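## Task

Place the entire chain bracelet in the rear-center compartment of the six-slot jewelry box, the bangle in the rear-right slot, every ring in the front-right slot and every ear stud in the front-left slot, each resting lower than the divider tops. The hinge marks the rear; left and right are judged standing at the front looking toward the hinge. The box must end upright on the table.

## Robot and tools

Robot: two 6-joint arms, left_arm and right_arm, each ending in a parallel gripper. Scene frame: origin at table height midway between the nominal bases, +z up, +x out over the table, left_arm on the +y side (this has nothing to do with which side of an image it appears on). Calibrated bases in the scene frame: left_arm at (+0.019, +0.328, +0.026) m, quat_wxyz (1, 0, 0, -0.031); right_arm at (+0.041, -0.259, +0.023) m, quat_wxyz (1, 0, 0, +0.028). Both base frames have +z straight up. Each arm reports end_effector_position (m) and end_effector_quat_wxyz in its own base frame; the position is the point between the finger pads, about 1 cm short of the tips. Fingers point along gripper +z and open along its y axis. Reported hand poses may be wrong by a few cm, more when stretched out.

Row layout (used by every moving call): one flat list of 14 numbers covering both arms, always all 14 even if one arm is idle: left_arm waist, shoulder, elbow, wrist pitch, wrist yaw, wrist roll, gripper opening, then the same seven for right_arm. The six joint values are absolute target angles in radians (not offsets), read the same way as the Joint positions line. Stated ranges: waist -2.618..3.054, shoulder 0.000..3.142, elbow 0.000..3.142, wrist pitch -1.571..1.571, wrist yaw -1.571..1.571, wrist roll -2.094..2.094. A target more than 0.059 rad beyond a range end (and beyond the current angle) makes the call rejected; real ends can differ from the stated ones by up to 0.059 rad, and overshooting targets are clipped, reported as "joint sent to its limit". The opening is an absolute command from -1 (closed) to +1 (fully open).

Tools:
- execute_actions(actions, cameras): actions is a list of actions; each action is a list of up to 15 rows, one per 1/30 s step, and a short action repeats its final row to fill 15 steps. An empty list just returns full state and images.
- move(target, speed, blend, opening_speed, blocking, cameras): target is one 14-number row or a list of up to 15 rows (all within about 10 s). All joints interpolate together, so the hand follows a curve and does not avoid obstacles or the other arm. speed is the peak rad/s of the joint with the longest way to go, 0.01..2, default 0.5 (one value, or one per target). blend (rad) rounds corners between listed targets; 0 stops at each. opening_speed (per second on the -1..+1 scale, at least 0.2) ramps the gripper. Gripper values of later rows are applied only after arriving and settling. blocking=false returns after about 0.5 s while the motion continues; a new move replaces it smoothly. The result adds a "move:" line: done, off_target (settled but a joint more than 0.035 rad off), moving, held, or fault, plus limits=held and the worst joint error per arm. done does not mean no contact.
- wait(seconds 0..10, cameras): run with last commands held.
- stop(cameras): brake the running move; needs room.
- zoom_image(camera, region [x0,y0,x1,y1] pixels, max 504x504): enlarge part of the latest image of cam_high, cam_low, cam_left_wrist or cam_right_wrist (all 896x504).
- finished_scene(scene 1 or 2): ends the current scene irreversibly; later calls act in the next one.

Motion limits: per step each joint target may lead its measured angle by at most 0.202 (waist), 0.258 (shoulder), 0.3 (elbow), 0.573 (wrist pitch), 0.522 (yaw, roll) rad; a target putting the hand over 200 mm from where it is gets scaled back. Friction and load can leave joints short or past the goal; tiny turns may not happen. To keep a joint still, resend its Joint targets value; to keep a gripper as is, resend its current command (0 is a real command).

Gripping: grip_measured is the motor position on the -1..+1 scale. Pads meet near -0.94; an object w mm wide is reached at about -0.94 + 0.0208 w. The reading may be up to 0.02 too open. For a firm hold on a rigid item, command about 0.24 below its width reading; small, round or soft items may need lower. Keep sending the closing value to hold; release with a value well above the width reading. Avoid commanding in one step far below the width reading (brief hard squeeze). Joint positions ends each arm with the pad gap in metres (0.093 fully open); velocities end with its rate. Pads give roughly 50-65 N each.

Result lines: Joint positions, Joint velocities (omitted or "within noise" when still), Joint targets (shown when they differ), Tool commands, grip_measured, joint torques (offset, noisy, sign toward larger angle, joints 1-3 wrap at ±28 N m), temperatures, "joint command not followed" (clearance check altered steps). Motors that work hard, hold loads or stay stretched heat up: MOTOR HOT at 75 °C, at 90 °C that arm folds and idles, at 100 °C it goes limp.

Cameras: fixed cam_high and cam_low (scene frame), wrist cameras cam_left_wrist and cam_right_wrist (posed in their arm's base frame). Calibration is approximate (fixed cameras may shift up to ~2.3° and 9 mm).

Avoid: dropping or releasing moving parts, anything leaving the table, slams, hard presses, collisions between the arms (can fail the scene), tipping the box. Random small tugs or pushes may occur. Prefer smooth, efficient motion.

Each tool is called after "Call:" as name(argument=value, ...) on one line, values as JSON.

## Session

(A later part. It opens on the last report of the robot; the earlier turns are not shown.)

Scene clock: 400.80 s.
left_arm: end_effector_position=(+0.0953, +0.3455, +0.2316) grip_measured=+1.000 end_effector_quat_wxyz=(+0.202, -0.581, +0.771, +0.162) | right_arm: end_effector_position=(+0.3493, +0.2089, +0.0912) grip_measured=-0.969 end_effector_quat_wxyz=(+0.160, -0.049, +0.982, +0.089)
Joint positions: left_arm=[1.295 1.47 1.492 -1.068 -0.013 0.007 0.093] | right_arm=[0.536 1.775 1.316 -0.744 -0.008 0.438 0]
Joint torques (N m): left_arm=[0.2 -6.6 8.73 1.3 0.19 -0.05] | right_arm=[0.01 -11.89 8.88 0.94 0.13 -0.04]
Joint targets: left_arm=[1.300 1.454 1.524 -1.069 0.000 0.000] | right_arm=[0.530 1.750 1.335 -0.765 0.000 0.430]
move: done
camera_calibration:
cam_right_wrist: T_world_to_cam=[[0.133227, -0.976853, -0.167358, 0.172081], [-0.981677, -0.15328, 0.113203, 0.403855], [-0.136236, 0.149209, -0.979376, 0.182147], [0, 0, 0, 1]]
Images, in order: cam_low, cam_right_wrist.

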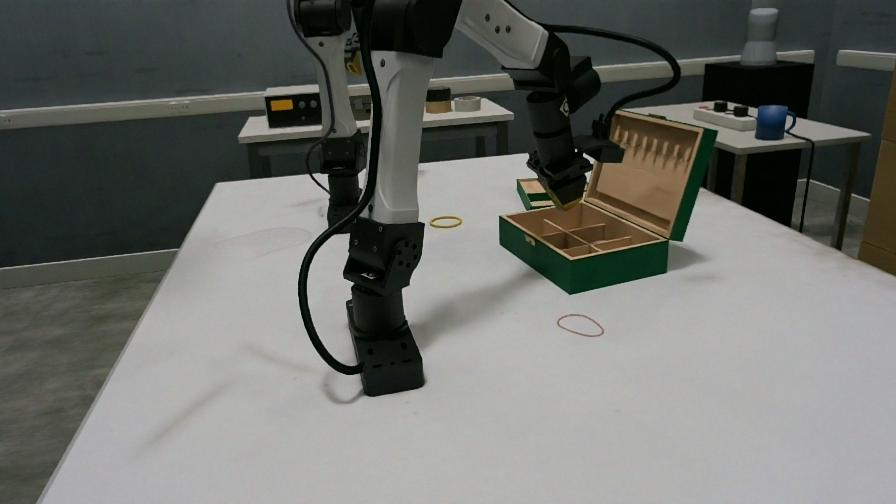

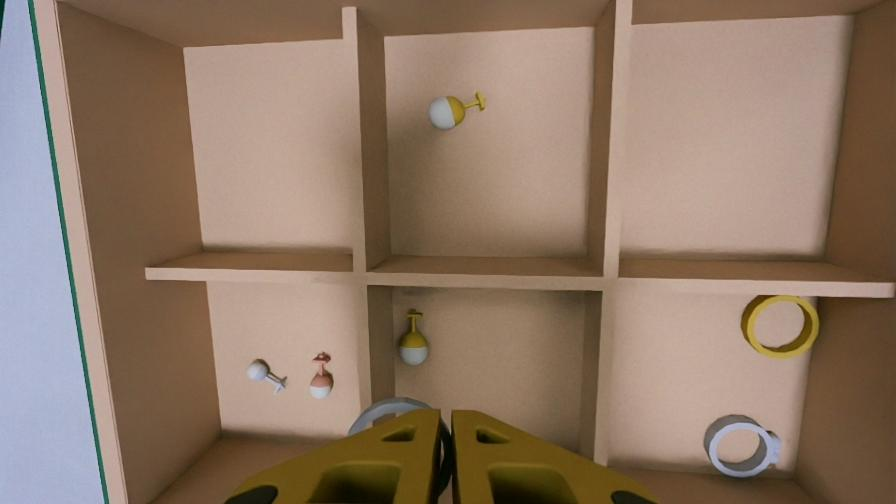

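Call:
move(target=[[1.3,1.454,1.524,-1.069,0.0,0.0,1,0.366,1.66,1.13,-0.66,0.0,0.255,-1.0],[1.3,1.454,1.524,-1.069,0.0,0.0,1,0.366,1.74,0.99,-0.43,0.0,0.255,-1.0]], speed=[0.3,0.2], cameras=["cam_right_wrist","cam_low"])

Scene clock: 424.23 s.
left_arm: end_effector_position=(+0.0953, +0.3454, +0.2316) grip_measured=+1.000 end_effector_quat_wxyz=(+0.202, -0.581, +0.771, +0.162) | right_arm: end_effector_position=(+0.3519, +0.1369, +0.0329) grip_measured=-0.969 end_effector_quat_wxyz=(+0.187, -0.050, +0.979, +0.064)
Joint positions: left_arm=[1.295 1.47 1.492 -1.069 -0.013 0.007 0.093] | right_arm=[0.368 1.725 0.999 -0.446 -0.006 0.267 0]
Joint torques (N m): left_arm=[0.2 -6.58 8.73 1.29 0.19 -0.05] | right_arm=[0.28 -7.16 5.7 1.38 0.1 -0.08]
Motor temperatures (°C): left_arm=[26 39 42 38 26 27 27] | right_arm=[29 48 44 32 26 25 27]
Heat: left arm: 42 °C; right arm: 48 °C.
Joint targets: left_arm=[1.300 1.454 1.524 -1.069 0.000 0.000] | right_arm=[0.366 1.740 0.990 -0.430 0.000 0.255]
move: done
camera_calibration:
cam_right_wrist: T_world_to_cam=[[0.132215, -0.984608, -0.114305, 0.0913116], [-0.988031, -0.140154, 0.0644304, 0.40399], [-0.0794591, 0.104418, -0.991354, 0.122764], [0, 0, 0, 1]]
Images, in order: cam_low, cam_right_wrist.

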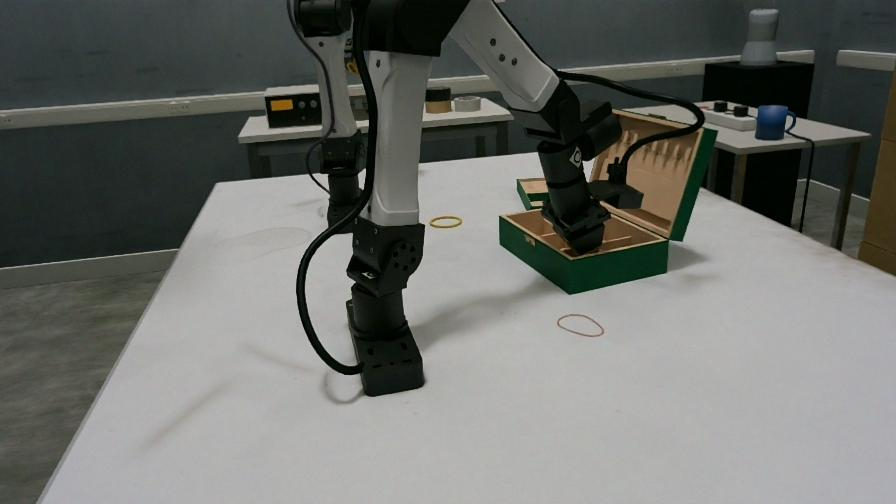

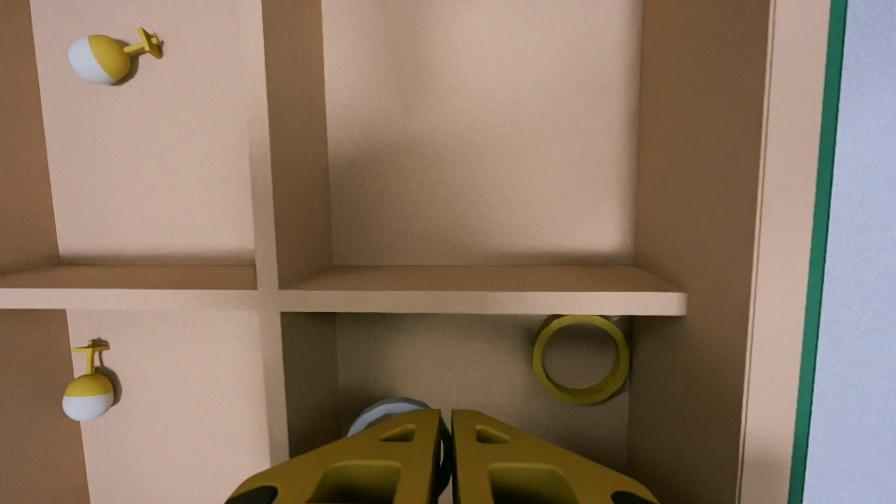

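Call:
move(target=[[1.3,1.454,1.524,-1.069,0.0,0.0,1,0.352,1.74,0.99,-0.43,0.0,0.245,-1.0],[1.3,1.454,1.524,-1.069,0.0,0.0,1,0.352,1.763,0.968,-0.390,0.0,0.245,-1.0]], speed=0.12, cameras=["cam_right_wrist"])

Scene clock: 432.30 s.
left_arm: end_effector_position=(+0.0953, +0.3454, +0.2316) grip_measured=+1.000 end_effector_quat_wxyz=(+0.202, -0.581, +0.771, +0.162) | right_arm: end_effector_position=(+0.3527, +0.1329, +0.0216) grip_measured=-0.969 end_effector_quat_wxyz=(+0.185, -0.050, +0.980, +0.062)
Joint positions: left_arm=[1.295 1.47 1.492 -1.069 -0.013 0.007 0.093] | right_arm=[0.358 1.748 0.977 -0.406 -0.006 0.257 0]
Joint torques (N m): left_arm=[0.2 -6.57 8.73 1.29 0.19 -0.05] | right_arm=[-0.02 -7.24 5.56 1.33 0.09 -0.08]
Joint targets: left_arm=[1.300 1.454 1.524 -1.069 0.000 0.000] | right_arm=[0.352 1.763 0.968 -0.390 0.000 0.245]
move: done
camera_calibration:
cam_right_wrist: T_world_to_cam=[[0.130349, -0.985403, -0.109497, 0.0866217], [-0.98803, -0.138292, 0.068358, 0.404622], [-0.0825028, 0.0992759, -0.991634, 0.113731], [0, 0, 0, 1]]
Images, in order: cam_right_wrist.

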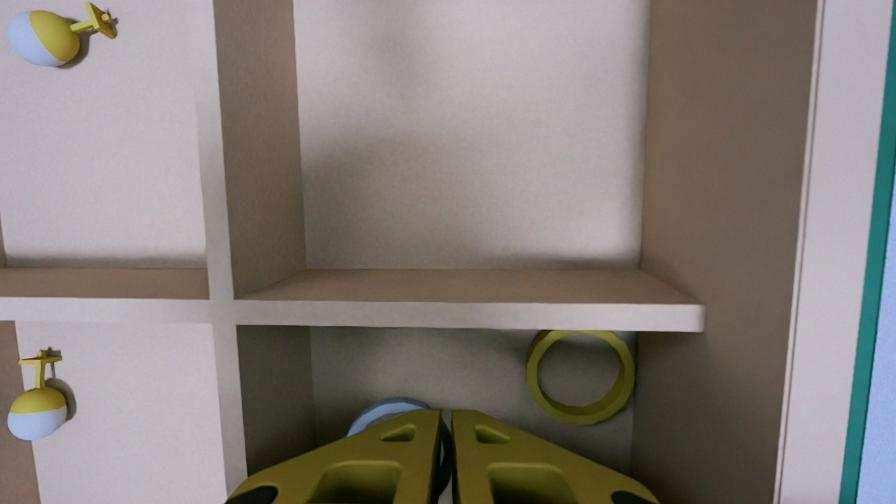

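Lower a bit more and release with a small opening, then rise.

Call:
move(target=[[1.3,1.454,1.524,-1.069,0.0,0.0,1,0.352,1.772,0.960,-0.374,0.0,0.245,-1.0],[1.3,1.454,1.524,-1.069,0.0,0.0,1,0.352,1.772,0.960,-0.374,0.0,0.245,-0.8],[1.3,1.454,1.524,-1.069,0.0,0.0,1,0.352,1.74,0.99,-0.43,0.0,0.245,-0.78],[1.3,1.454,1.524,-1.069,0.0,0.0,1,0.366,1.60,1.18,-0.78,0.0,0.255,-0.75]], speed=[0.12,0.12,0.12,0.3], opening_speed=0.4, cameras=["cam_right_wrist"])

Scene clock: 444.67 s.
left_arm: end_effector_position=(+0.0953, +0.3454, +0.2316) grip_measured=+1.000 end_effector_quat_wxyz=(+0.202, -0.581, +0.771, +0.162) | right_arm: end_effector_position=(+0.3392, +0.1289, +0.0947) grip_measured=-0.752 end_effector_quat_wxyz=(+0.166, -0.052, +0.983, +0.056)
Joint positions: left_arm=[1.295 1.47 1.492 -1.069 -0.013 0.007 0.093] | right_arm=[0.36 1.621 1.161 -0.759 -0.006 0.257 0.009]
Joint torques (N m): left_arm=[0.2 -6.58 8.73 1.3 0.19 -0.05] | right_arm=[0.96 -9.94 8.85 0.9 0.09 0.03]
Joint targets: left_arm=[1.300 1.454 1.524 -1.069 0.000 0.000] | right_arm=[0.366 1.600 1.180 -0.780 0.000 0.255]
move: done
camera_calibration:
cam_right_wrist: T_world_to_cam=[[0.129331, -0.986528, -0.100179, 0.0920628], [-0.984243, -0.139999, 0.108012, 0.380984], [-0.120581, 0.0846309, -0.989089, 0.200127], [0, 0, 0, 1]]
Images, in order: cam_right_wrist.

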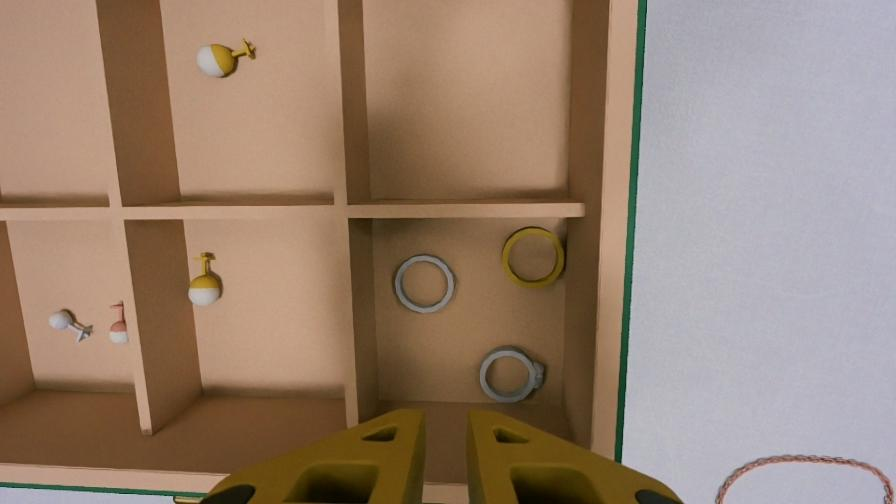

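Call:
move(target=[[1.3,1.454,1.524,-1.069,0.0,0.0,1,0.45,1.70,1.40,-0.80,0.0,-0.6,-0.6],[1.3,1.454,1.524,-1.069,0.0,0.0,1,0.504,2.0,1.49,-0.575,0.0,-1.232,-0.6]], speed=0.5, blend=[0.1,0], cameras=["cam_right_wrist","cam_low"])

Call:
zoom_image(camera="cam_low", region=[480, 90, 700, 300])

Scene clock: 487.67 s.
left_arm: end_effector_position=(+0.0953, +0.3454, +0.2316) grip_measured=+1.000 end_effector_quat_wxyz=(+0.202, -0.581, +0.771, +0.162) | right_arm: end_effector_position=(+0.4181, +0.2287, +0.0691) grip_measured=-0.602 end_effector_quat_wxyz=(-0.215, +0.737, -0.635, +0.078)
Joint positions: left_arm=[1.295 1.47 1.492 -1.069 -0.013 0.007 0.093] | right_arm=[0.499 1.984 1.466 -0.591 -0.006 -1.219 0.016]
Joint torques (N m): left_arm=[0.2 -6.58 8.73 1.29 0.19 -0.05] | right_arm=[0.92 -10.11 9.39 1.45 0.02 -0.09]
Joint targets: left_arm=[1.300 1.454 1.524 -1.069 0.000 0.000] | right_arm=[0.504 2.000 1.490 -0.575 0.000 -1.232]
move: done
camera_calibration:
cam_right_wrist: T_world_to_cam=[[0.906378, 0.108438, 0.408313, -0.432645], [0.0027504, -0.967991, 0.250969, 0.242164], [0.422458, -0.22635, -0.877665, 0.0122632], [0, 0, 0, 1]]
Images, in order: cam_low, cam_right_wrist.

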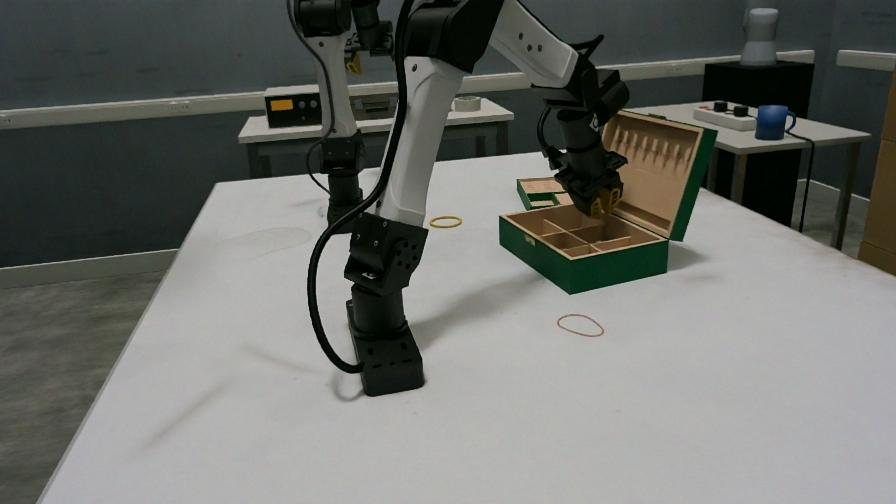

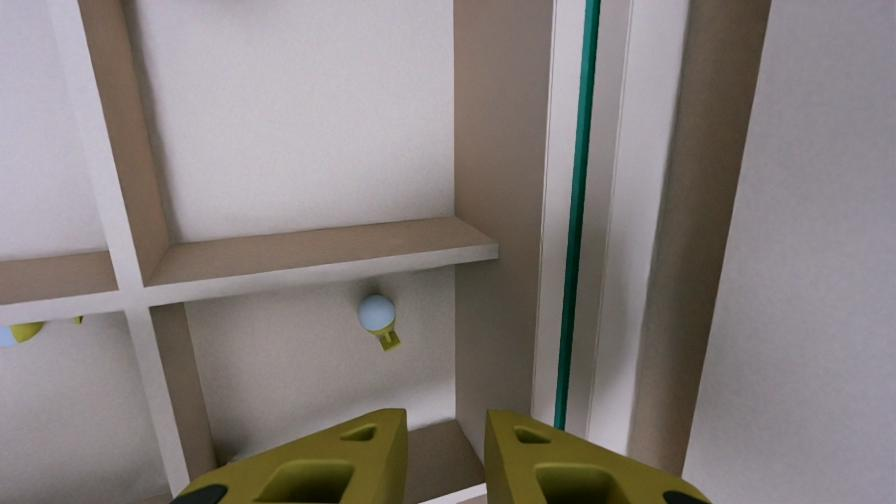

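Scaled by 2.291 from the camera's 896x504 image, which has a finer 1280x720 frame.

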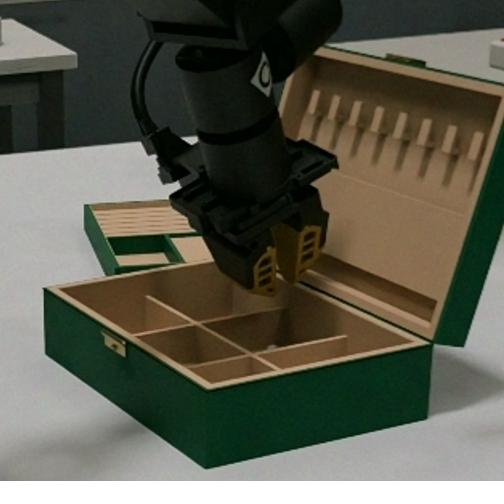

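Call:
move(target=[[1.3,1.454,1.524,-1.069,0.0,0.0,1,0.510,2.12,1.59,-0.69,0.0,-1.215,-0.65],[1.3,1.454,1.524,-1.069,0.0,0.0,1,0.510,2.145,1.54,-0.61,0.0,-1.215,-0.65]], speed=0.15, cameras=["cam_right_wrist"])

Scene clock: 524.03 s.
left_arm: end_effector_position=(+0.0953, +0.3454, +0.2316) grip_measured=+1.000 end_effector_quat_wxyz=(+0.202, -0.581, +0.771, +0.162) | right_arm: end_effector_position=(+0.4242, +0.2339, +0.0377) grip_measured=-0.648 end_effector_quat_wxyz=(-0.174, +0.746, -0.640, +0.065)
Joint positions: left_arm=[1.295 1.47 1.492 -1.069 -0.013 0.007 0.093] | right_arm=[0.504 2.11 1.561 -0.647 0 -1.22 0.014]
Joint torques (N m): left_arm=[0.18 -6.58 8.73 1.3 0.19 -0.06] | right_arm=[1.07 -9.24 5 1.5 -0.04 0.11]
Motor temperatures (°C): left_arm=[26 39 43 38 26 27 27] | right_arm=[29 48 49 33 26 25 27]
Joint targets: left_arm=[1.300 1.454 1.524 -1.069 0.000 0.000] | right_arm=[0.510 2.145 1.540 -0.610 0.000 -1.215]
move: off_target (right_arm); right_arm: the wrist pitch is farthest, 0.037 rad from its target
camera_calibration:
cam_right_wrist: T_world_to_cam=[[0.933577, 0.129351, 0.33422, -0.439559], [0.0268005, -0.955178, 0.294815, 0.240276], [0.357374, -0.266275, -0.895199, 0.0208706], [0, 0, 0, 1]]
Images, in order: cam_right_wrist.

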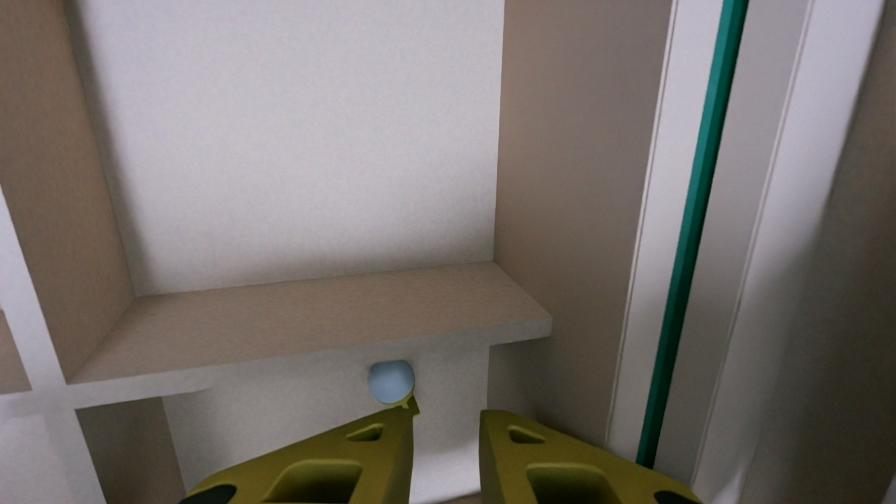

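Call:
move(target=[[1.3,1.454,1.524,-1.069,0.0,0.0,1,0.510,2.138,1.525,-0.61,0.0,-1.215,-0.65],[1.3,1.454,1.524,-1.069,0.0,0.0,1,0.510,2.160,1.507,-0.58,0.0,-1.215,-0.65]], speed=0.12, cameras=["cam_right_wrist","cam_low"])

Call:
zoom_image(camera="cam_right_wrist", region=[200, 204, 700, 504])

Scene clock: 538.13 s.
left_arm: end_effector_position=(+0.0953, +0.3454, +0.2316) grip_measured=+1.000 end_effector_quat_wxyz=(+0.202, -0.581, +0.771, +0.162) | right_arm: end_effector_position=(+0.4198, +0.2322, +0.0142) grip_measured=-0.648 end_effector_quat_wxyz=(-0.164, +0.748, -0.640, +0.062)
Joint positions: left_arm=[1.295 1.47 1.492 -1.069 -0.013 0.007 0.093] | right_arm=[0.506 2.14 1.517 -0.597 0.002 -1.22 0.014]
Joint torques (N m): left_arm=[0.2 -6.6 8.73 1.3 0.19 -0.05] | right_arm=[0.84 -10.67 5.72 1.24 -0.06 0.12]
Joint targets: left_arm=[1.300 1.454 1.524 -1.069 0.000 0.000] | right_arm=[0.510 2.160 1.507 -0.580 0.000 -1.215]
move: done
camera_calibration:
cam_right_wrist: T_world_to_cam=[[0.939529, 0.134544, 0.314935, -0.430833], [0.0336334, -0.951401, 0.306112, 0.241738], [0.340815, -0.277009, -0.898394, 0.0104738], [0, 0, 0, 1]]
Images, in order: cam_low, cam_right_wrist.

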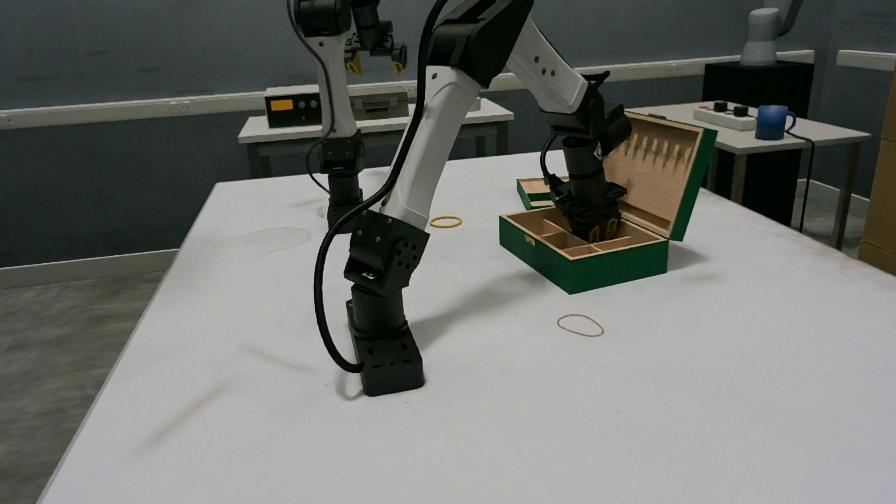

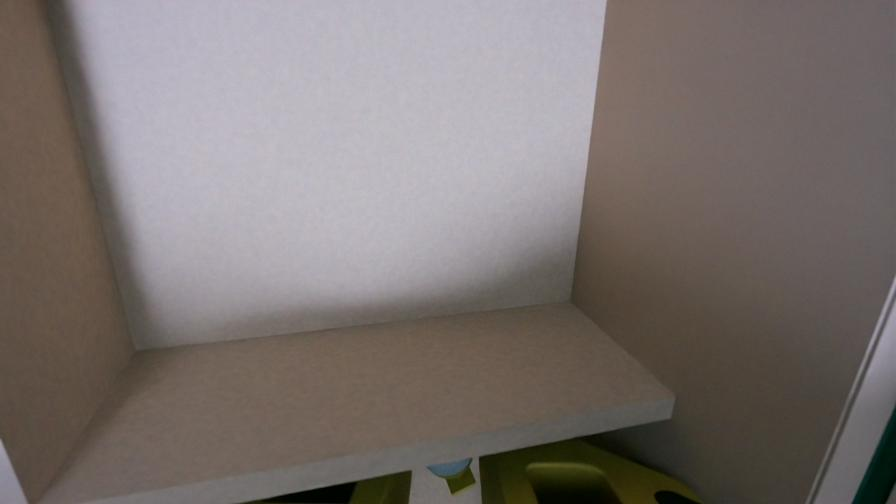

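Scaled by 1.008 from the camera's 896x504 image, which has a finer 1280x720 frame.

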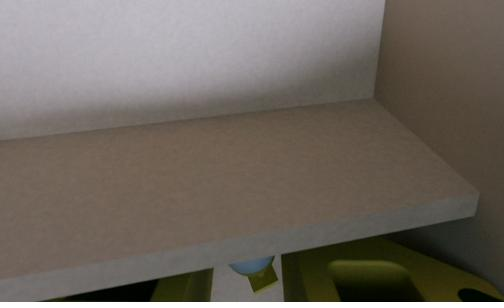

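Call:
move(target=[[1.3,1.454,1.524,-1.069,0.0,0.0,1,0.510,2.165,1.504,-0.575,0.0,-1.215,-0.65],[1.3,1.454,1.524,-1.069,0.0,0.0,1,0.510,2.165,1.504,-0.575,0.0,-1.215,-0.97]], speed=0.12, opening_speed=0.4, cameras=["cam_right_wrist"])

Scene clock: 548.87 s.
left_arm: end_effector_position=(+0.0953, +0.3454, +0.2316) grip_measured=+1.000 end_effector_quat_wxyz=(+0.202, -0.581, +0.771, +0.162) | right_arm: end_effector_position=(+0.4208, +0.2328, +0.0142) grip_measured=-0.872 end_effector_quat_wxyz=(-0.166, +0.748, -0.640, +0.063)
Joint positions: left_arm=[1.295 1.47 1.492 -1.069 -0.013 0.007 0.093] | right_arm=[0.506 2.141 1.517 -0.591 0.002 -1.22 0.003]
Joint torques (N m): left_arm=[0.2 -6.58 8.73 1.29 0.19 -0.05] | right_arm=[0.84 -10.35 5.44 1.23 -0.06 0.12]
Joint targets: left_arm=[1.300 1.454 1.524 -1.069 0.000 0.000] | right_arm=[0.510 2.165 1.504 -0.575 0.000 -1.215]
move: done
camera_calibration:
cam_right_wrist: T_world_to_cam=[[0.938259, 0.133841, 0.318992, -0.431232], [0.0324116, -0.952078, 0.304133, 0.242965], [0.344411, -0.275017, -0.897634, 0.00824988], [0, 0, 0, 1]]
Images, in order: cam_right_wrist.

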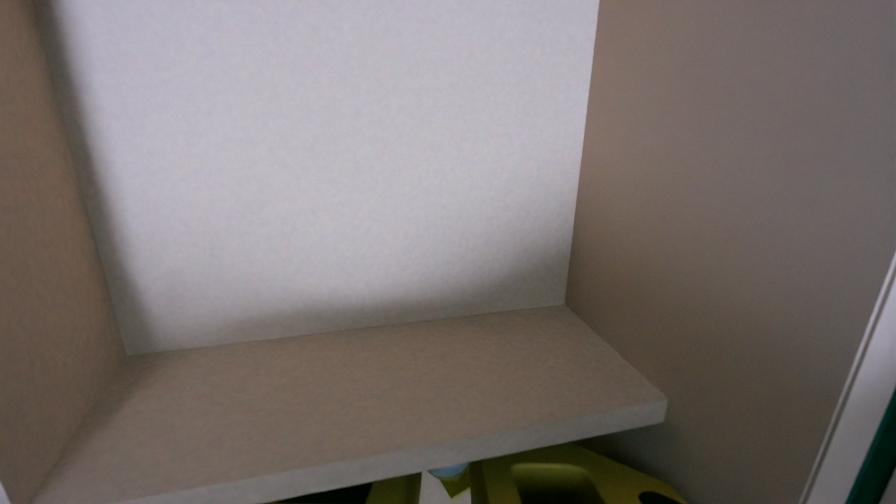

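Call:
move(target=[[1.3,1.454,1.524,-1.069,0.0,0.0,1,0.508,2.095,1.61,-0.735,0.0,-1.215,-0.98],[1.3,1.454,1.524,-1.069,0.0,0.0,1,0.508,2.0,1.73,-0.95,0.0,-1.215,-0.98]], speed=0.25, blend=[0.03,0], cameras=["cam_right_wrist","cam_low"])

Scene clock: 559.80 s.
left_arm: end_effector_position=(+0.0953, +0.3454, +0.2316) grip_measured=+1.000 end_effector_quat_wxyz=(+0.202, -0.581, +0.771, +0.162) | right_arm: end_effector_position=(+0.4072, +0.2253, +0.1010) grip_measured=-0.889 end_effector_quat_wxyz=(-0.151, +0.750, -0.642, +0.057)
Joint positions: left_arm=[1.295 1.47 1.492 -1.069 -0.013 0.007 0.093] | right_arm=[0.506 2.029 1.711 -0.929 0.002 -1.22 0.003]
Joint torques (N m): left_arm=[0.18 -6.58 8.73 1.29 0.19 -0.06] | right_arm=[0.66 -14.76 8.9 0.78 -0.06 0.12]
Joint targets: left_arm=[1.300 1.454 1.524 -1.069 0.000 0.000] | right_arm=[0.508 2.000 1.730 -0.950 0.000 -1.215]
move: done
camera_calibration:
cam_right_wrist: T_world_to_cam=[[0.946802, 0.138572, 0.290455, -0.446829], [0.0411298, -0.947249, 0.317848, 0.20382], [0.319178, -0.288993, -0.902557, 0.102693], [0, 0, 0, 1]]
Images, in order: cam_low, cam_right_wrist.

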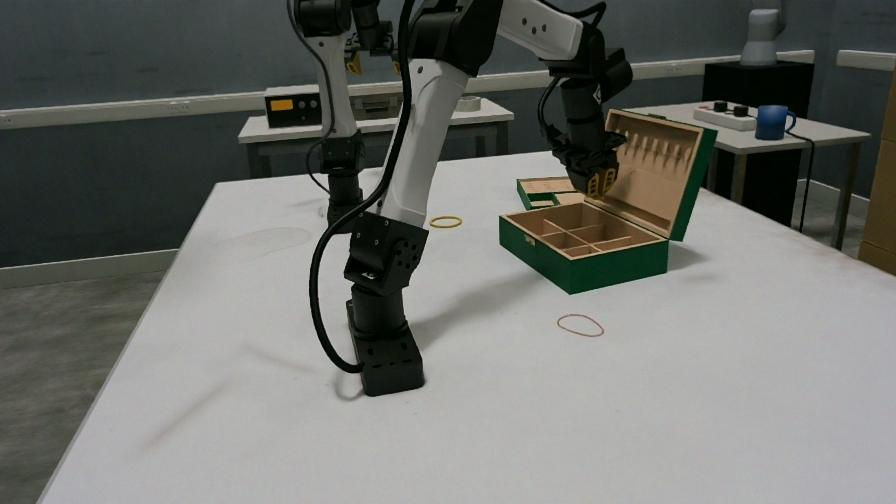

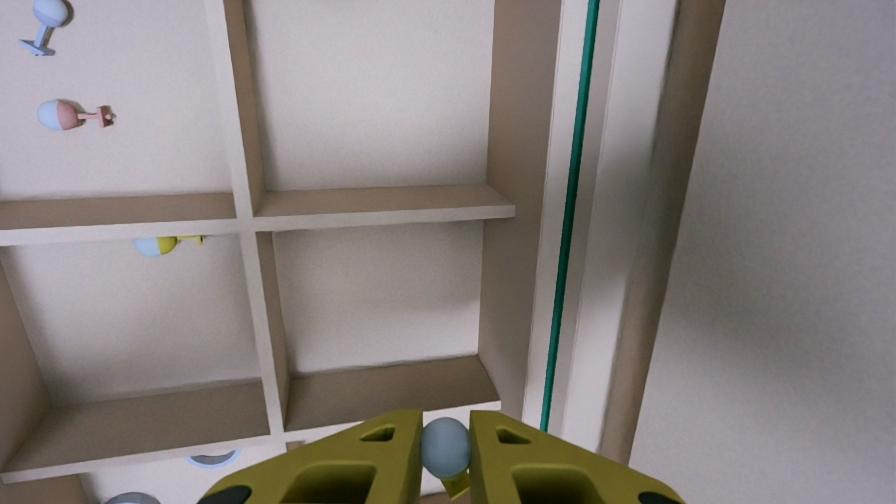

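Call:
move(target=[[1.3,1.454,1.524,-1.069,0.0,0.0,1,0.60,1.9,1.65,-0.93,0.0,-0.5,-0.98],[1.3,1.454,1.524,-1.069,0.0,0.0,1,0.685,1.925,1.50,-0.765,0.0,0.595,-0.98]], speed=0.5, blend=[0.1,0], cameras=["cam_right_wrist"])

Call:
move(target=[1.3,1.454,1.524,-1.069,0.0,0.0,1,0.685,2.0,1.34,-0.53,0.0,0.595,-0.98], speed=0.2, cameras=["cam_right_wrist"])

Scene clock: 581.87 s.
left_arm: end_effector_position=(+0.0953, +0.3454, +0.2316) grip_measured=+1.000 end_effector_quat_wxyz=(+0.202, -0.581, +0.771, +0.162) | right_arm: end_effector_position=(+0.3491, +0.2816, +0.0877) grip_measured=-0.889 end_effector_quat_wxyz=(+0.147, -0.048, +0.982, +0.107)
Joint positions: left_arm=[1.295 1.47 1.492 -1.069 -0.013 0.007 0.093] | right_arm=[0.679 1.935 1.51 -0.781 0.002 0.582 0.003]
Joint torques (N m): left_arm=[0.2 -6.58 8.73 1.3 0.19 -0.06] | right_arm=[0.98 -12.05 6.11 1.28 0.04 0.19]
Motor temperatures (°C): left_arm=[26 39 44 38 26 27 27] | right_arm=[29 55 46 32 26 25 28]
Heat: left arm: 44 °C; right arm: 55 °C.
Joint targets: left_arm=[1.300 1.454 1.524 -1.069 0.000 0.000] | right_arm=[0.685 1.925 1.500 -0.765 0.000 0.595]
move: done
camera_calibration:
cam_right_wrist: T_world_to_cam=[[0.134117, -0.969946, -0.203019, 0.243454], [-0.977418, -0.163238, 0.13419, 0.414756], [-0.163297, 0.180437, -0.969936, 0.16771], [0, 0, 0, 1]]
Images, in order: cam_right_wrist.

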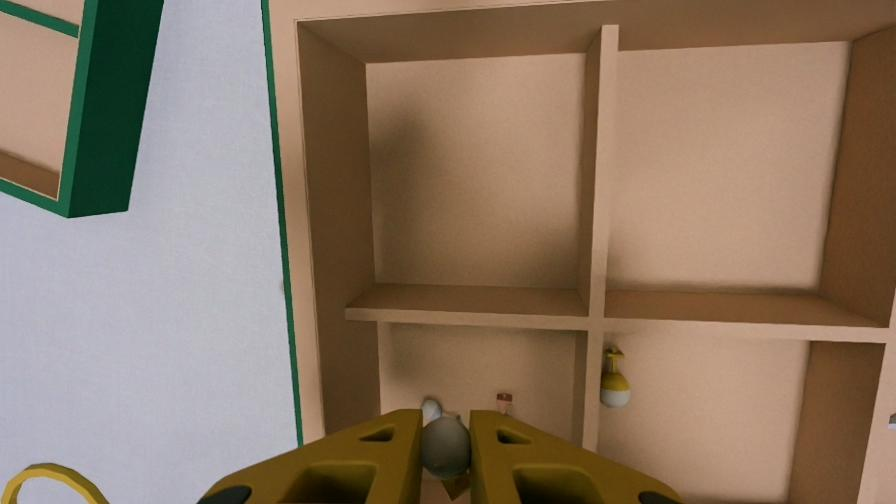

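Scene clock: 583.43 s.
left_arm: end_effector_position=(+0.0953, +0.3454, +0.2316) grip_measured=+1.000 end_effector_quat_wxyz=(+0.202, -0.581, +0.771, +0.162) | right_arm: end_effector_position=(+0.3490, +0.2815, +0.0334) grip_measured=-0.889 end_effector_quat_wxyz=(+0.153, -0.047, +0.981, +0.111)
Joint positions: left_arm=[1.295 1.47 1.492 -1.069 -0.013 0.007 0.093] | right_arm=[0.679 1.983 1.349 -0.558 0.002 0.583 0.003]
Joint torques (N m): left_arm=[0.2 -6.58 8.72 1.29 0.19 -0.05] | right_arm=[0.98 -9.66 5.89 1.43 0.04 0.16]
Joint targets: left_arm=[1.300 1.454 1.524 -1.069 0.000 0.000] | right_arm=[0.685 2.000 1.340 -0.530 0.000 0.595]
move: done
camera_calibration:
cam_right_wrist: T_world_to_cam=[[0.135538, -0.968265, -0.209982, 0.231595], [-0.978847, -0.163648, 0.122793, 0.42287], [-0.153259, 0.188897, -0.969964, 0.109158], [0, 0, 0, 1]]
Images, in order: cam_right_wrist.

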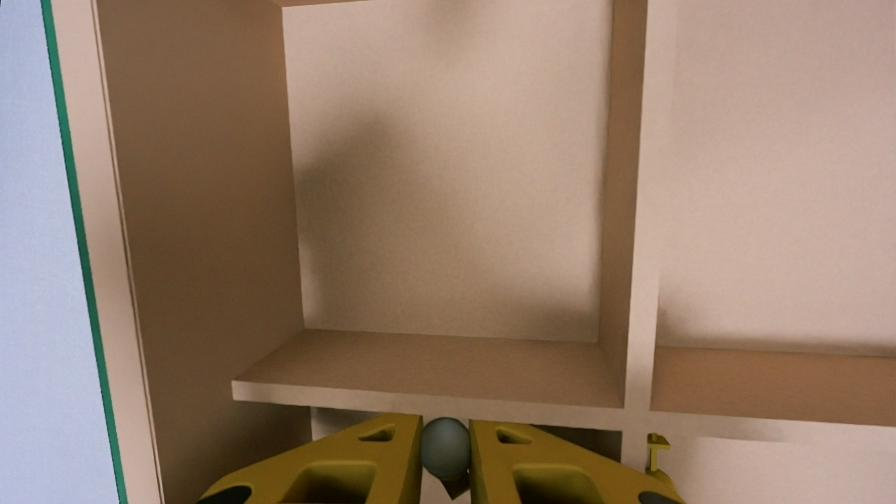

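Call:
move(target=[[1.3,1.454,1.524,-1.069,0.0,0.0,1,0.685,2.013,1.319,-0.505,0.0,0.595,-0.98],[1.3,1.454,1.524,-1.069,0.0,0.0,1,0.685,2.013,1.319,-0.505,0.0,0.595,-0.6],[1.3,1.454,1.524,-1.069,0.0,0.0,1,0.68,1.98,1.36,-0.57,0.0,0.595,-0.6],[1.3,1.454,1.524,-1.069,0.0,0.0,1,0.66,1.86,1.50,-0.83,0.0,0.55,-0.6]], speed=[0.12,0.12,0.15,0.3], opening_speed=0.5, cameras=["cam_right_wrist"])

Call:
zoom_image(camera="cam_right_wrist", region=[300, 204, 800, 504])

Scene clock: 597.00 s.
left_arm: end_effector_position=(+0.0953, +0.3454, +0.2316) grip_measured=+1.000 end_effector_quat_wxyz=(+0.202, -0.581, +0.771, +0.162) | right_arm: end_effector_position=(+0.3422, +0.2694, +0.0964) grip_measured=-0.602 end_effector_quat_wxyz=(+0.145, -0.051, +0.983, +0.104)
Joint positions: left_arm=[1.295 1.47 1.492 -1.069 -0.013 0.007 0.093] | right_arm=[0.666 1.885 1.481 -0.808 -0.002 0.562 0.016]
Joint torques (N m): left_arm=[0.18 -6.58 8.73 1.29 0.19 -0.05] | right_arm=[-0.05 -13.11 8.87 0.85 0.08 -0.1]
Joint targets: left_arm=[1.300 1.454 1.524 -1.069 0.000 0.000] | right_arm=[0.660 1.860 1.500 -0.830 0.000 0.550]
move: done
camera_calibration:
cam_right_wrist: T_world_to_cam=[[0.139772, -0.970491, -0.196497, 0.231879], [-0.975852, -0.16865, 0.138814, 0.405325], [-0.167857, 0.17235, -0.970628, 0.181055], [0, 0, 0, 1]]
Images, in order: cam_right_wrist.

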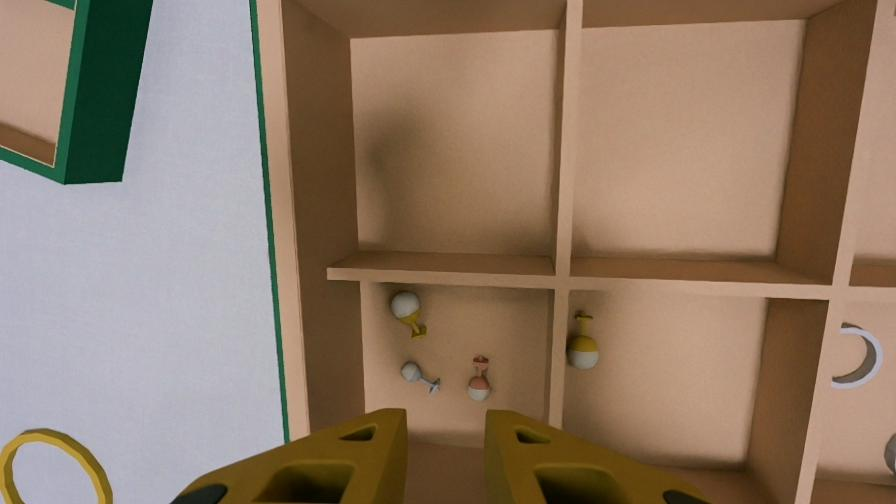

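Scaled by 1.008 from the camera's 896x504 image, which has a finer 1280x720 frame.

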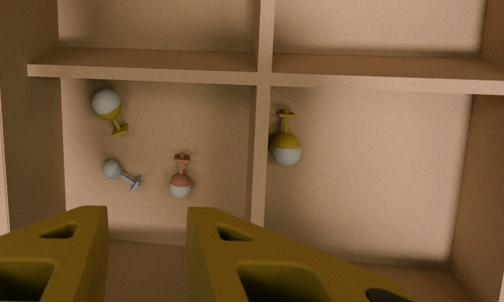

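Call:
move(target=[[1.3,1.454,1.524,-1.069,0.0,0.0,1,0.64,1.92,1.75,-1.3,0.0,1.3,-1.0],[1.3,1.454,1.524,-1.069,0.0,0.0,1,0.601,2.155,1.715,-1.12,0.0,2.05,-1.0]], speed=0.5, blend=[0.1,0], cameras=["cam_right_wrist","cam_low"])

Scene clock: 661.07 s.
left_arm: end_effector_position=(+0.0953, +0.3454, +0.2316) grip_measured=+1.000 end_effector_quat_wxyz=(+0.202, -0.581, +0.771, +0.162) | right_arm: end_effector_position=(+0.3409, +0.2371, +0.0506) grip_measured=-0.973 end_effector_quat_wxyz=(+0.001, +0.656, +0.755, +0.010)
Joint positions: left_arm=[1.295 1.47 1.492 -1.069 -0.013 0.007 0.093] | right_arm=[0.607 2.138 1.726 -1.138 -0.002 2.037 0]
Joint torques (N m): left_arm=[0.18 -6.6 8.73 1.3 0.18 -0.05] | right_arm=[-0.02 -10.61 5.35 0.46 0.1 0.14]
Motor temperatures (°C): left_arm=[26 39 44 38 26 27 27] | right_arm=[29 64 48 31 26 25 27]
Heat: left arm: 44 °C; right arm: 64 °C.
Joint targets: left_arm=[1.300 1.454 1.524 -1.069 0.000 0.000] | right_arm=[0.601 2.155 1.715 -1.120 0.000 2.050]
move: done
camera_calibration:
cam_right_wrist: T_world_to_cam=[[-0.98884, -0.1464, -0.0276287, 0.372504], [-0.143336, 0.884265, 0.444444, -0.14405], [-0.0406355, 0.443444, -0.895381, 0.0304578], [0, 0, 0, 1]]
Images, in order: cam_low, cam_right_wrist.

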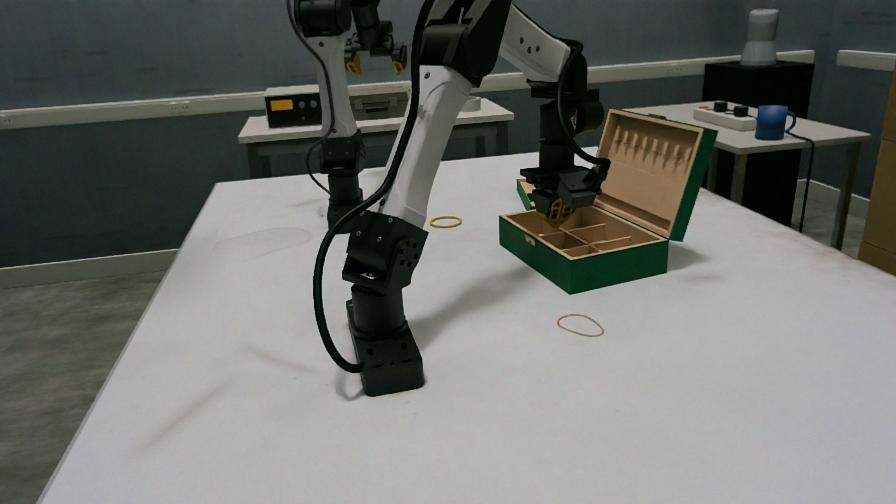

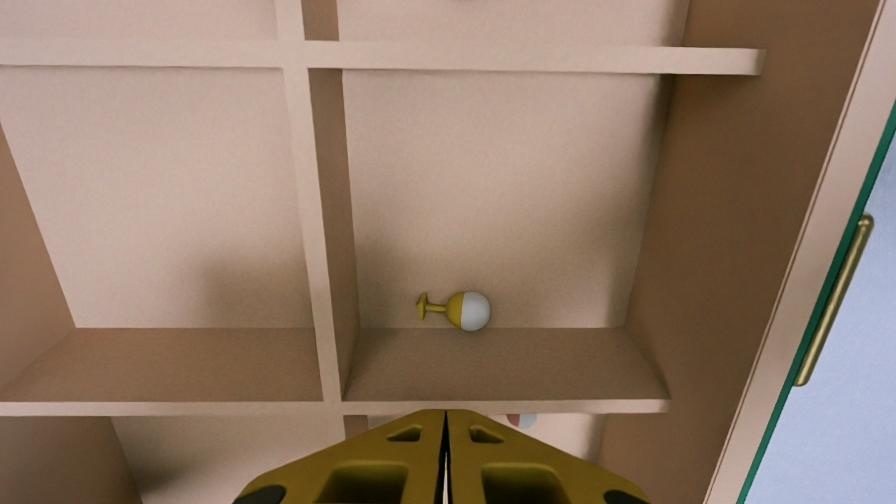

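Call:
move(target=[[1.3,1.454,1.524,-1.069,0.0,0.0,1,0.594,2.125,1.70,-1.12,0.0,2.05,-1.0],[1.3,1.454,1.524,-1.069,0.0,0.0,1,0.594,2.159,1.624,-1.043,0.0,2.05,-1.0]], speed=0.15, cameras=["cam_right_wrist","cam_low"])

Call:
zoom_image(camera="cam_right_wrist", region=[250, 254, 650, 504])

Scene clock: 682.47 s.
left_arm: end_effector_position=(+0.0953, +0.3454, +0.2316) grip_measured=+1.000 end_effector_quat_wxyz=(+0.202, -0.581, +0.771, +0.162) | right_arm: end_effector_position=(+0.3353, +0.2295, +0.0278) grip_measured=-0.973 end_effector_quat_wxyz=(-0.001, +0.659, +0.752, +0.002)
Joint positions: left_arm=[1.295 1.47 1.492 -1.069 -0.013 0.007 0.093] | right_arm=[0.599 2.138 1.633 -1.062 -0.002 2.038 0]
Joint torques (N m): left_arm=[0.2 -6.58 8.75 1.29 0.19 -0.05] | right_arm=[0.03 -10.06 5.3 0.46 0.1 0.17]
Joint targets: left_arm=[1.300 1.454 1.524 -1.069 0.000 0.000] | right_arm=[0.594 2.159 1.624 -1.043 0.000 2.050]
move: done
camera_calibration:
cam_right_wrist: T_world_to_cam=[[-0.990357, -0.137903, -0.0132697, 0.363407], [-0.129726, 0.889469, 0.438196, -0.133554], [-0.0486256, 0.435692, -0.898781, 0.0177821], [0, 0, 0, 1]]
Images, in order: cam_low, cam_right_wrist.

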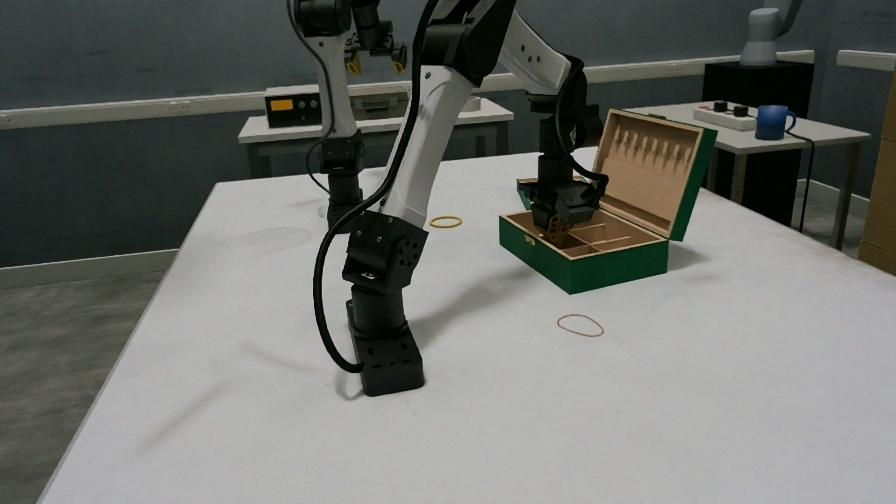

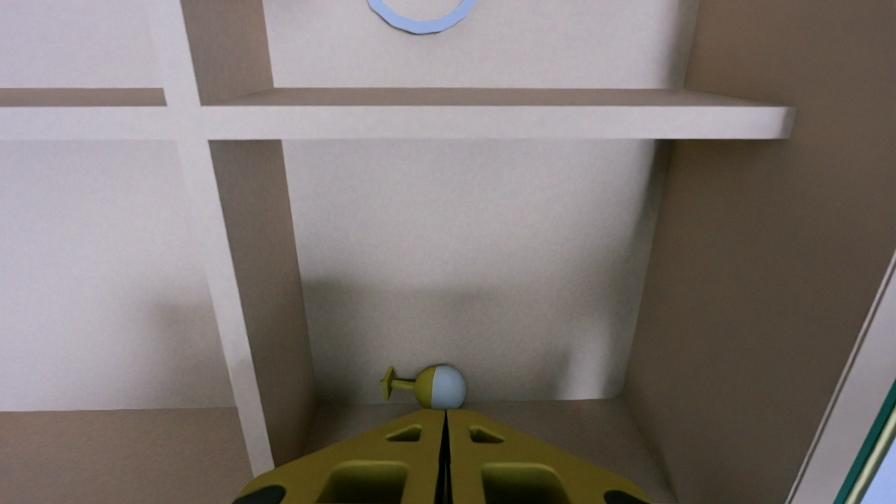

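Scaled by 1.260 from the camera's 896x504 image, which has a finer 1280x720 frame.

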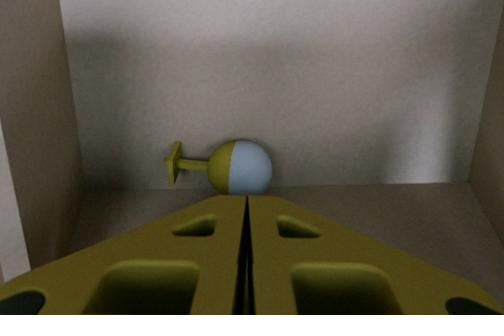

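Call:
move(target=[1.3,1.454,1.524,-1.069,0.0,0.0,1,0.594,2.170,1.605,-1.015,0.0,2.05,-1.0], speed=0.1, cameras=["cam_right_wrist"])

Call:
zoom_image(camera="cam_right_wrist", region=[250, 254, 650, 504])

Scene clock: 698.93 s.
left_arm: end_effector_position=(+0.0953, +0.3454, +0.2316) grip_measured=+1.000 end_effector_quat_wxyz=(+0.202, -0.581, +0.771, +0.162) | right_arm: end_effector_position=(+0.3344, +0.2285, +0.0191) grip_measured=-0.973 end_effector_quat_wxyz=(-0.001, +0.659, +0.752, -0.001)
Joint positions: left_arm=[1.295 1.47 1.492 -1.069 -0.013 0.007 0.093] | right_arm=[0.599 2.149 1.615 -1.04 -0.002 2.039 0]
Joint torques (N m): left_arm=[0.21 -6.57 8.73 1.29 0.19 -0.05] | right_arm=[0.1 -10.11 5.2 0.48 0.1 0.17]
Joint targets: left_arm=[1.300 1.454 1.524 -1.069 0.000 0.000] | right_arm=[0.594 2.170 1.605 -1.015 0.000 2.050]
move: done
camera_calibration:
cam_right_wrist: T_world_to_cam=[[-0.990574, -0.13681, -0.00677799, 0.361925], [-0.126092, 0.8914, 0.435324, -0.130561], [-0.0535149, 0.432075, -0.900248, 0.0128428], [0, 0, 0, 1]]
Images, in order: cam_right_wrist.

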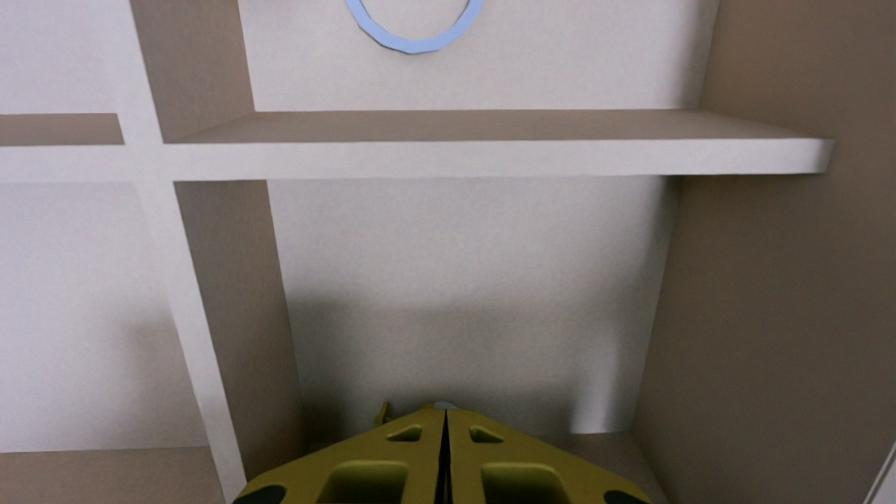

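Scaled by 1.260 from the camera's 896x504 image, which has a finer 1280x720 frame.

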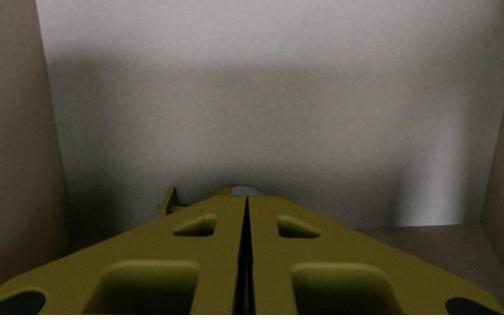

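Call:
move(target=[1.3,1.454,1.524,-1.069,0.0,0.0,1,0.594,2.181,1.594,-0.995,0.0,2.05,-1.0], speed=0.06, cameras=["cam_right_wrist"])

Scene clock: 714.37 s.
left_arm: end_effector_position=(+0.0953, +0.3454, +0.2316) grip_measured=+1.000 end_effector_quat_wxyz=(+0.202, -0.581, +0.771, +0.162) | right_arm: end_effector_position=(+0.3347, +0.2275, +0.0159) grip_measured=-0.973 end_effector_quat_wxyz=(+0.000, +0.660, +0.751, -0.002)
Joint positions: left_arm=[1.295 1.47 1.492 -1.069 -0.013 0.007 0.093] | right_arm=[0.597 2.153 1.608 -1.03 0.001 2.039 0]
Joint torques (N m): left_arm=[0.2 -6.58 8.73 1.29 0.19 -0.05] | right_arm=[0.2 -9.44 4.77 0.59 0.07 0.16]
Motor temperatures (°C): left_arm=[26 40 45 38 26 27 27] | right_arm=[29 59 43 31 26 25 28]
Heat: left arm: 45 °C; right arm: 59 °C.
Joint targets: left_arm=[1.300 1.454 1.524 -1.069 0.000 0.000] | right_arm=[0.594 2.181 1.594 -0.995 0.000 2.050]
move: done
camera_calibration:
cam_right_wrist: T_world_to_cam=[[-0.990777, -0.135333, -0.00677082, 0.36183], [-0.124939, 0.893058, 0.432248, -0.128955], [-0.0524505, 0.429108, -0.901729, 0.0106704], [0, 0, 0, 1]]
Images, in order: cam_right_wrist.

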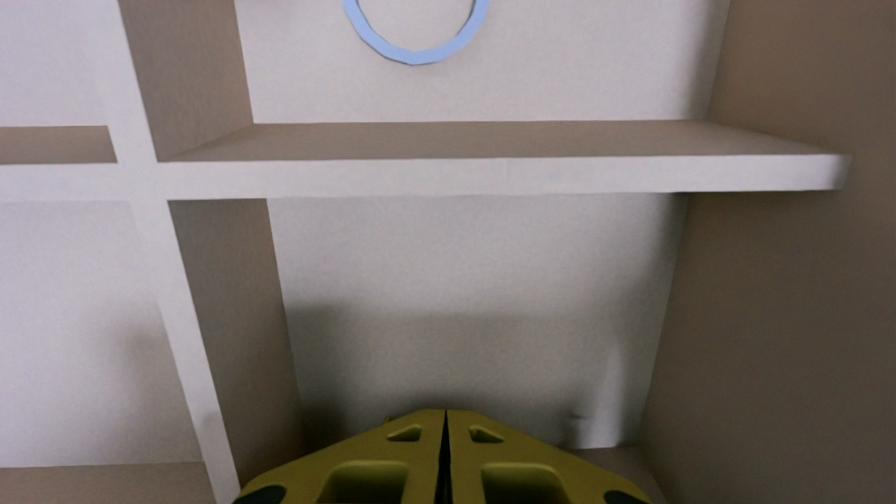

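Call:
move(target=[1.3,1.454,1.524,-1.069,0.0,0.0,1,0.555,2.181,1.594,-0.995,0.0,2.05,-1.0], speed=0.04, cameras=["cam_right_wrist"])

Scene clock: 742.20 s.
left_arm: end_effector_position=(+0.0953, +0.3454, +0.2316) grip_measured=+1.000 end_effector_quat_wxyz=(+0.202, -0.581, +0.771, +0.162) | right_arm: end_effector_position=(+0.3402, +0.2184, +0.0120) grip_measured=-0.973 end_effector_quat_wxyz=(-0.004, +0.671, +0.741, -0.003)
Joint positions: left_arm=[1.295 1.47 1.492 -1.069 -0.013 0.007 0.093] | right_arm=[0.568 2.159 1.602 -1.021 -0.007 2.039 0]
Joint velocities: left_arm=[0.022 0.007 0.027 0.095 -0.154 0.037 0] | right_arm=[within noise]
Joint torques (N m): left_arm=[0.2 -6.58 8.72 1.3 0.19 -0.05] | right_arm=[-0.61 -10.07 5.35 0.49 0.14 0.17]
Joint targets: left_arm=[1.300 1.454 1.524 -1.069 0.000 0.000] | right_arm=[0.555 2.181 1.594 -0.995 0.000 2.050]
move: done
camera_calibration:
cam_right_wrist: T_world_to_cam=[[-0.994395, -0.105731, -0.000128763, 0.360706], [-0.0951394, 0.89425, 0.43734, -0.128851], [-0.0461252, 0.434901, -0.899296, 0.00792753], [0, 0, 0, 1]]
Images, in order: cam_right_wrist.

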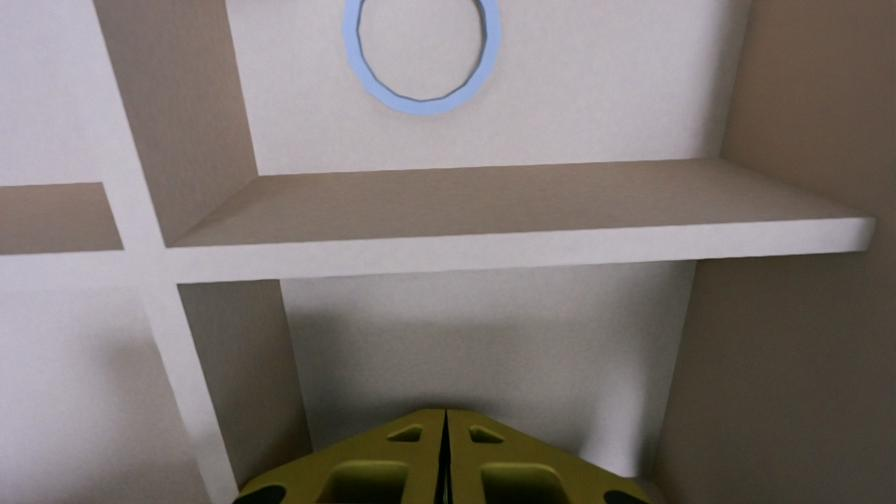

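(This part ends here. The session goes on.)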